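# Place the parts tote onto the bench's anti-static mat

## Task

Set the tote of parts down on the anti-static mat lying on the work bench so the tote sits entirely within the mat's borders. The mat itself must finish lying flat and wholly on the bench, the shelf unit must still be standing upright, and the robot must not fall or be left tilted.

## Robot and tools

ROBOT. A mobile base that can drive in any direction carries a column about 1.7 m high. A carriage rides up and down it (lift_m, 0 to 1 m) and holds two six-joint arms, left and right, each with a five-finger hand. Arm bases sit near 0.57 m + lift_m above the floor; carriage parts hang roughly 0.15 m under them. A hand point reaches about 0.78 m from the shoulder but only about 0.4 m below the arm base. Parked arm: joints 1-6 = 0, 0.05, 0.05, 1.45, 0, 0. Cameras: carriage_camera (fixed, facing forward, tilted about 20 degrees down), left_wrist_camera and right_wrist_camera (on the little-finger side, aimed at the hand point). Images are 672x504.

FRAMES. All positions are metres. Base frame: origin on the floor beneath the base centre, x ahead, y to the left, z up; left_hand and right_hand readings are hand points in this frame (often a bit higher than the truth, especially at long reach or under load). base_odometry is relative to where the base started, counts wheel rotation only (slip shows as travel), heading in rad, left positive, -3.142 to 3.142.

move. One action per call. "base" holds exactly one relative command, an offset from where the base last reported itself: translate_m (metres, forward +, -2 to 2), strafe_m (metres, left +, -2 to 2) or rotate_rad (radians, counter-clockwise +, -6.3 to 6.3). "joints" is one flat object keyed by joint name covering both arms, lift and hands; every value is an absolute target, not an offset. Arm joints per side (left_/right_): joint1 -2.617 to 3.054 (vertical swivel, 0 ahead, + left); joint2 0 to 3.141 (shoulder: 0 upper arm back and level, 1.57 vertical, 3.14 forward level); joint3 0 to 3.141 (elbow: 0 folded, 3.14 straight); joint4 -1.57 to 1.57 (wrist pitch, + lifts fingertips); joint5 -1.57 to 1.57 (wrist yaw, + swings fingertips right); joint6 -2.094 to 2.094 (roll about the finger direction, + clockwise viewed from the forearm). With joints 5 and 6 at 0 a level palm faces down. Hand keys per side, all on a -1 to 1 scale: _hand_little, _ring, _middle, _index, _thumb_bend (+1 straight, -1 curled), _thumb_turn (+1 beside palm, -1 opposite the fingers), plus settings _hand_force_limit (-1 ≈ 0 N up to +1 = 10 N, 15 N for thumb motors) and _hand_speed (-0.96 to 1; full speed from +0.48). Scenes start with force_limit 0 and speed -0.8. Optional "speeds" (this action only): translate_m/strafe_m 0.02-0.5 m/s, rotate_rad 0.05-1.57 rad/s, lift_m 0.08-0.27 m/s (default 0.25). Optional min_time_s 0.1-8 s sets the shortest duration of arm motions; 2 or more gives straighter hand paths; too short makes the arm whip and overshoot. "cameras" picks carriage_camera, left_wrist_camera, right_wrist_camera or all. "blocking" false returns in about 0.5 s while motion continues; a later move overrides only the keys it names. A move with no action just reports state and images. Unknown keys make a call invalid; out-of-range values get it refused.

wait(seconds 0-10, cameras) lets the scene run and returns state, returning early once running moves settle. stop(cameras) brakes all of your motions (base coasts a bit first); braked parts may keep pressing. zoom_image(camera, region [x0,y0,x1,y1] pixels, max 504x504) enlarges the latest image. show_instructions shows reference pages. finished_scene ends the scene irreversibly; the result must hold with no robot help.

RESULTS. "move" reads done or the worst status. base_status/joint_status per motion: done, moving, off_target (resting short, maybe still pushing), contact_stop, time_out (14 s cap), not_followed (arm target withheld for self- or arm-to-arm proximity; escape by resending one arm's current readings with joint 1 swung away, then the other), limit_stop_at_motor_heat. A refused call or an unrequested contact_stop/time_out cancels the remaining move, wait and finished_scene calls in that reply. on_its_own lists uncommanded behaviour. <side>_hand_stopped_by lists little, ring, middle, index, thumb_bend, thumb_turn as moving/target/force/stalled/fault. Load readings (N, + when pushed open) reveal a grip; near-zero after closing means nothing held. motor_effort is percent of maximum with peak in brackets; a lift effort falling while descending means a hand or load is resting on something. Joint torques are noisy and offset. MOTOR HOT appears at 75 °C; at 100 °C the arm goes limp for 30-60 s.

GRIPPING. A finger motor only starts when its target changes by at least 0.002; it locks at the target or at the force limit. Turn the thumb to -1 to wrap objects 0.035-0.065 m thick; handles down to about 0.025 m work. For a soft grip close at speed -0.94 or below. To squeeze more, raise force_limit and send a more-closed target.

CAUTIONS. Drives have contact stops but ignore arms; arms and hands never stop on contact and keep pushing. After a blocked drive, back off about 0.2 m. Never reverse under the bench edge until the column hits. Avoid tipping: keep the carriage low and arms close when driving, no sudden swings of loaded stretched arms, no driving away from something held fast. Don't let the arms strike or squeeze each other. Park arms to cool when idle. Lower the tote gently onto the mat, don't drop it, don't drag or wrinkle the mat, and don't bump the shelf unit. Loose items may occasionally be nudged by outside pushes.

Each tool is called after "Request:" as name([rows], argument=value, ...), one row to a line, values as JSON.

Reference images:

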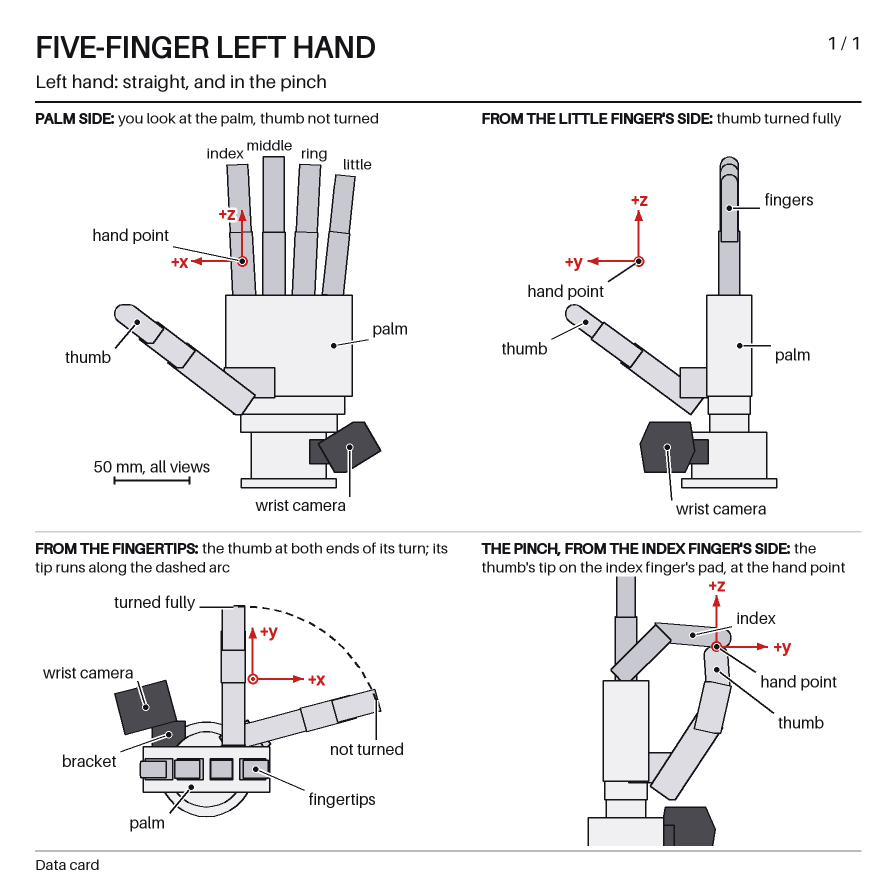

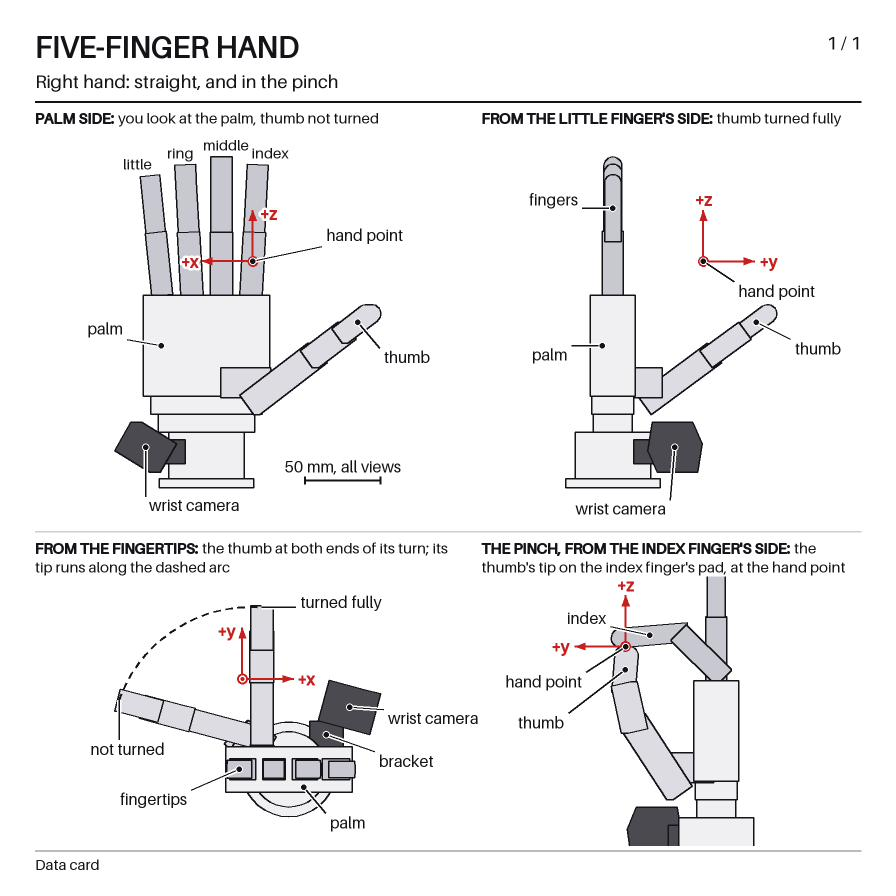

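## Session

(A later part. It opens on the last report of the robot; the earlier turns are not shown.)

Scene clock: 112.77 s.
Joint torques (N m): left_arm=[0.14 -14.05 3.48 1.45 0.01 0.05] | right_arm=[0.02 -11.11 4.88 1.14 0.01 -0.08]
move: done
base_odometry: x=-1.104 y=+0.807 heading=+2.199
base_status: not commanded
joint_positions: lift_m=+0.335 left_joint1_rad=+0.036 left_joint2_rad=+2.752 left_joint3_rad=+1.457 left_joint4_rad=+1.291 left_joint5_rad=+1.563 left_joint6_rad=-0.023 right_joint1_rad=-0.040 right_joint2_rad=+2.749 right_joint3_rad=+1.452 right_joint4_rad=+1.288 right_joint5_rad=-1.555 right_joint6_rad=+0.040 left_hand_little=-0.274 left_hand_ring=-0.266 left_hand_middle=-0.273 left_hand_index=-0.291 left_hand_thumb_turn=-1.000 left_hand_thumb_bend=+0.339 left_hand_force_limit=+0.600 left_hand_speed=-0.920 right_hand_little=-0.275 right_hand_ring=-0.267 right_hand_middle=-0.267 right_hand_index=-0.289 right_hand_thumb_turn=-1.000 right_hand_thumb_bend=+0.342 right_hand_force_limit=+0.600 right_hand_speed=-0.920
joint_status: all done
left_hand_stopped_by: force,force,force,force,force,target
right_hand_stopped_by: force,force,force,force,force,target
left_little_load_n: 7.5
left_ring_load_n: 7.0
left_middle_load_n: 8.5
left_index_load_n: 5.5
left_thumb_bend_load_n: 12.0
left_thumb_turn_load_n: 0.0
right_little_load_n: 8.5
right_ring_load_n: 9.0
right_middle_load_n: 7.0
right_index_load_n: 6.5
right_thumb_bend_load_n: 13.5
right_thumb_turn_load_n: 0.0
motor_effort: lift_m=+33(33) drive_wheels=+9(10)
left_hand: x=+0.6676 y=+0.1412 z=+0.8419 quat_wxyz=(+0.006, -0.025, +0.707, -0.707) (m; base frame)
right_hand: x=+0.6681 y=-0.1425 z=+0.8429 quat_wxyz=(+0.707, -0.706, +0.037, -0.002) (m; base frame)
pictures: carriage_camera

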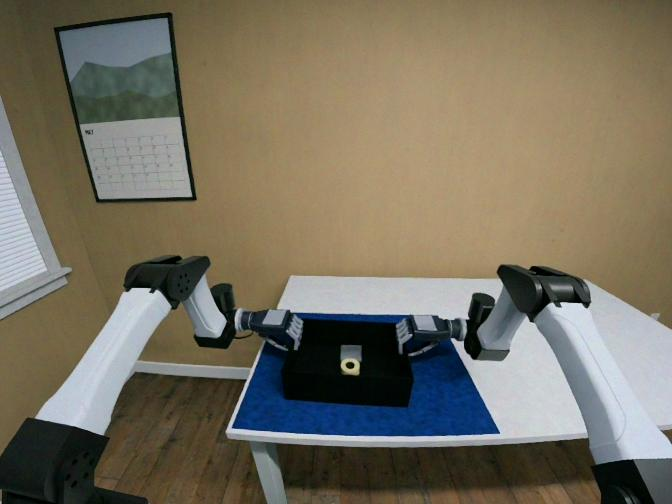

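Request:
move(joints={"lift_m": 0.338, "left_hand_thumb_bend": 0.6, "right_hand_thumb_bend": 0.6, "left_hand_index": 0.05, "left_hand_middle": 0.05, "left_hand_ring": 0.05, "left_hand_little": 0.05, "right_hand_index": 0.05, "right_hand_middle": 0.05, "right_hand_ring": 0.05, "right_hand_little": 0.05}, cameras=[])

Request:
move(joints={"left_hand_speed": -0.5, "right_hand_speed": -0.5, "left_hand_thumb_bend": 1, "right_hand_thumb_bend": 1, "left_hand_index": 0.45, "left_hand_middle": 0.45, "left_hand_ring": 0.45, "left_hand_little": 0.45, "right_hand_index": 0.45, "right_hand_middle": 0.45, "right_hand_ring": 0.45, "right_hand_little": 0.45}, cameras=["all"])

Scene clock: 116.20 s.
Joint torques (N m): left_arm=[0.14 -14.09 3.47 1.54 0.01 -0.01] | right_arm=[0.03 -11.17 4.9 1.2 0.01 -0.03]
move: done
base_odometry: x=-1.104 y=+0.807 heading=+2.199
base_status: not commanded
joint_positions: lift_m=+0.338 left_joint1_rad=+0.036 left_joint2_rad=+2.752 left_joint3_rad=+1.457 left_joint4_rad=+1.285 left_joint5_rad=+1.563 left_joint6_rad=-0.018 right_joint1_rad=-0.040 right_joint2_rad=+2.749 right_joint3_rad=+1.452 right_joint4_rad=+1.282 right_joint5_rad=-1.555 right_joint6_rad=+0.033 left_hand_little=+0.050 left_hand_ring=+0.050 left_hand_middle=+0.050 left_hand_index=+0.050 left_hand_thumb_turn=-1.000 left_hand_thumb_bend=+0.600 left_hand_force_limit=+0.600 left_hand_speed=-0.920 right_hand_little=+0.050 right_hand_ring=+0.050 right_hand_middle=+0.050 right_hand_index=+0.050 right_hand_thumb_turn=-1.000 right_hand_thumb_bend=+0.600 right_hand_force_limit=+0.600 right_hand_speed=-0.920
joint_status: all done
left_hand_stopped_by: target,target,target,target,target,target
right_hand_stopped_by: target,target,target,target,target,target
left_little_load_n: 0.0
left_ring_load_n: 0.0
left_middle_load_n: 0.0
left_index_load_n: 0.0
left_thumb_bend_load_n: 0.0
left_thumb_turn_load_n: 0.0
right_little_load_n: 0.0
right_ring_load_n: 0.0
right_middle_load_n: 0.0
right_index_load_n: 0.0
right_thumb_bend_load_n: 0.0
right_thumb_turn_load_n: 0.0
motor_effort: lift_m=+35(39) drive_wheels=+8(9)
left_hand: x=+0.6676 y=+0.1411 z=+0.8443 quat_wxyz=(+0.005, -0.026, +0.707, -0.707) (m; base frame)
right_hand: x=+0.6682 y=-0.1427 z=+0.8451 quat_wxyz=(+0.707, -0.706, +0.037, -0.003) (m; base frame)
pictures: none
No camera images: "cameras" was empty.

Scene clock: 117.23 s.
Joint torques (N m): left_arm=[0.16 -14.08 3.49 1.54 0.02 -0.02] | right_arm=[0.05 -11.18 4.9 1.21 0.01 -0.03]
move: done
base_odometry: x=-1.104 y=+0.807 heading=+2.199
base_status: not commanded
joint_positions: lift_m=+0.338 left_joint1_rad=+0.036 left_joint2_rad=+2.752 left_joint3_rad=+1.457 left_joint4_rad=+1.285 left_joint5_rad=+1.563 left_joint6_rad=-0.018 right_joint1_rad=-0.040 right_joint2_rad=+2.749 right_joint3_rad=+1.452 right_joint4_rad=+1.282 right_joint5_rad=-1.555 right_joint6_rad=+0.033 left_hand_little=+0.450 left_hand_ring=+0.450 left_hand_middle=+0.450 left_hand_index=+0.450 left_hand_thumb_turn=-1.000 left_hand_thumb_bend=+1.000 left_hand_force_limit=+0.600 left_hand_speed=-0.500 right_hand_little=+0.450 right_hand_ring=+0.450 right_hand_middle=+0.450 right_hand_index=+0.450 right_hand_thumb_turn=-1.000 right_hand_thumb_bend=+1.000 right_hand_force_limit=+0.600 right_hand_speed=-0.500
joint_status: all done
left_hand_stopped_by: target,target,target,target,target,target
right_hand_stopped_by: target,target,target,target,target,target
left_little_load_n: 0.0
left_ring_load_n: 0.0
left_middle_load_n: 0.0
left_index_load_n: 0.0
left_thumb_bend_load_n: 0.0
left_thumb_turn_load_n: 0.0
right_little_load_n: 0.0
right_ring_load_n: 0.0
right_middle_load_n: -0.5
right_index_load_n: 0.0
right_thumb_bend_load_n: 0.0
right_thumb_turn_load_n: 0.0
motor_effort: lift_m=+35(36) drive_wheels=+8(8)
left_hand: x=+0.6676 y=+0.1411 z=+0.8443 quat_wxyz=(+0.005, -0.026, +0.707, -0.707) (m; base frame)
right_hand: x=+0.6682 y=-0.1427 z=+0.8451 quat_wxyz=(+0.707, -0.706, +0.037, -0.003) (m; base frame)
pictures: carriage_camera, left_wrist_camera, right_wrist_camera

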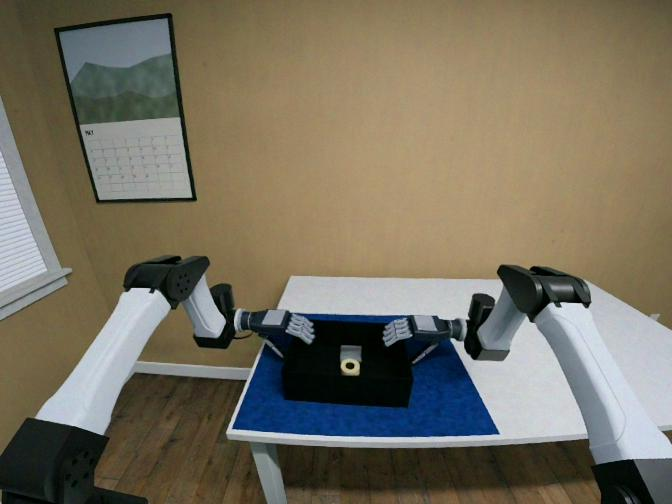

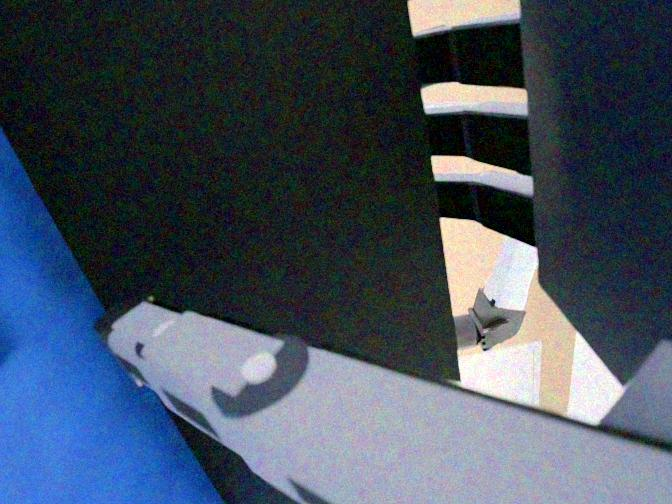

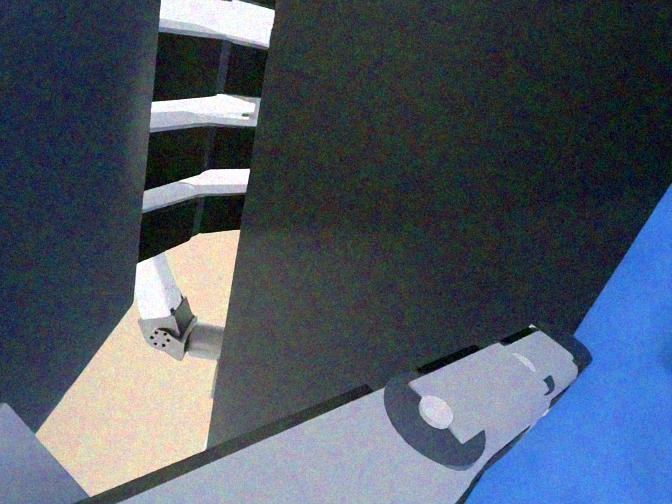

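Released cleanly. Lift straight up, then view.

Request:
move(joints={"lift_m": 0.5}, speeds={"lift_m": 0.12}, cameras=["carriage_camera"])

Request:
zoom_image(camera="carriage_camera", region=[190, 330, 530, 500])

Scene clock: 119.43 s.
Joint torques (N m): left_arm=[0.14 -14.15 3.47 1.49 0.02 -0.01] | right_arm=[0.06 -11.17 4.9 1.18 0.01 -0.04]
move: done
base_odometry: x=-1.104 y=+0.807 heading=+2.199
base_status: not commanded
joint_positions: lift_m=+0.500 left_joint1_rad=+0.036 left_joint2_rad=+2.752 left_joint3_rad=+1.457 left_joint4_rad=+1.288 left_joint5_rad=+1.563 left_joint6_rad=-0.018 right_joint1_rad=-0.040 right_joint2_rad=+2.749 right_joint3_rad=+1.452 right_joint4_rad=+1.283 right_joint5_rad=-1.555 right_joint6_rad=+0.033 left_hand_little=+0.450 left_hand_ring=+0.450 left_hand_middle=+0.450 left_hand_index=+0.450 left_hand_thumb_turn=-1.000 left_hand_thumb_bend=+1.000 left_hand_force_limit=+0.600 left_hand_speed=-0.500 right_hand_little=+0.450 right_hand_ring=+0.450 right_hand_middle=+0.450 right_hand_index=+0.450 right_hand_thumb_turn=-1.000 right_hand_thumb_bend=+1.000 right_hand_force_limit=+0.600 right_hand_speed=-0.500
joint_status: all done
left_hand_stopped_by: target,target,target,target,target,target
right_hand_stopped_by: target,target,target,target,target,target
left_little_load_n: 0.0
left_ring_load_n: 0.0
left_middle_load_n: 0.0
left_index_load_n: 0.0
left_thumb_bend_load_n: 0.0
left_thumb_turn_load_n: 0.0
right_little_load_n: -0.5
right_ring_load_n: 0.0
right_middle_load_n: 0.0
right_index_load_n: -0.5
right_thumb_bend_load_n: 0.0
right_thumb_turn_load_n: 0.0
motor_effort: lift_m=+33(41) drive_wheels=+8(8)
left_hand: x=+0.6678 y=+0.1412 z=+1.0065 quat_wxyz=(+0.006, -0.025, +0.707, -0.707) (m; base frame)
right_hand: x=+0.6683 y=-0.1427 z=+1.0073 quat_wxyz=(+0.707, -0.706, +0.036, -0.004) (m; base frame)
pictures: carriage_camera

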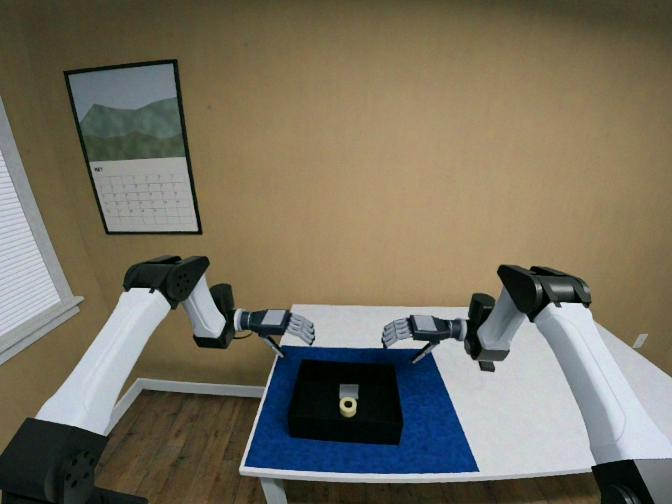

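Scaled by 1.482 from the camera's 672x504 image, which has a finer 960x720 frame.

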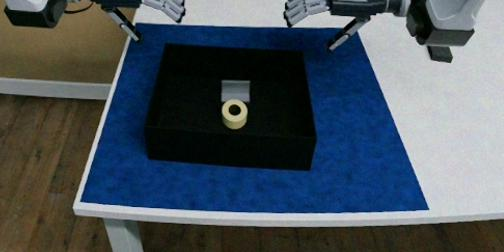

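Request:
finished_scene()

The scene is finished: the task was done.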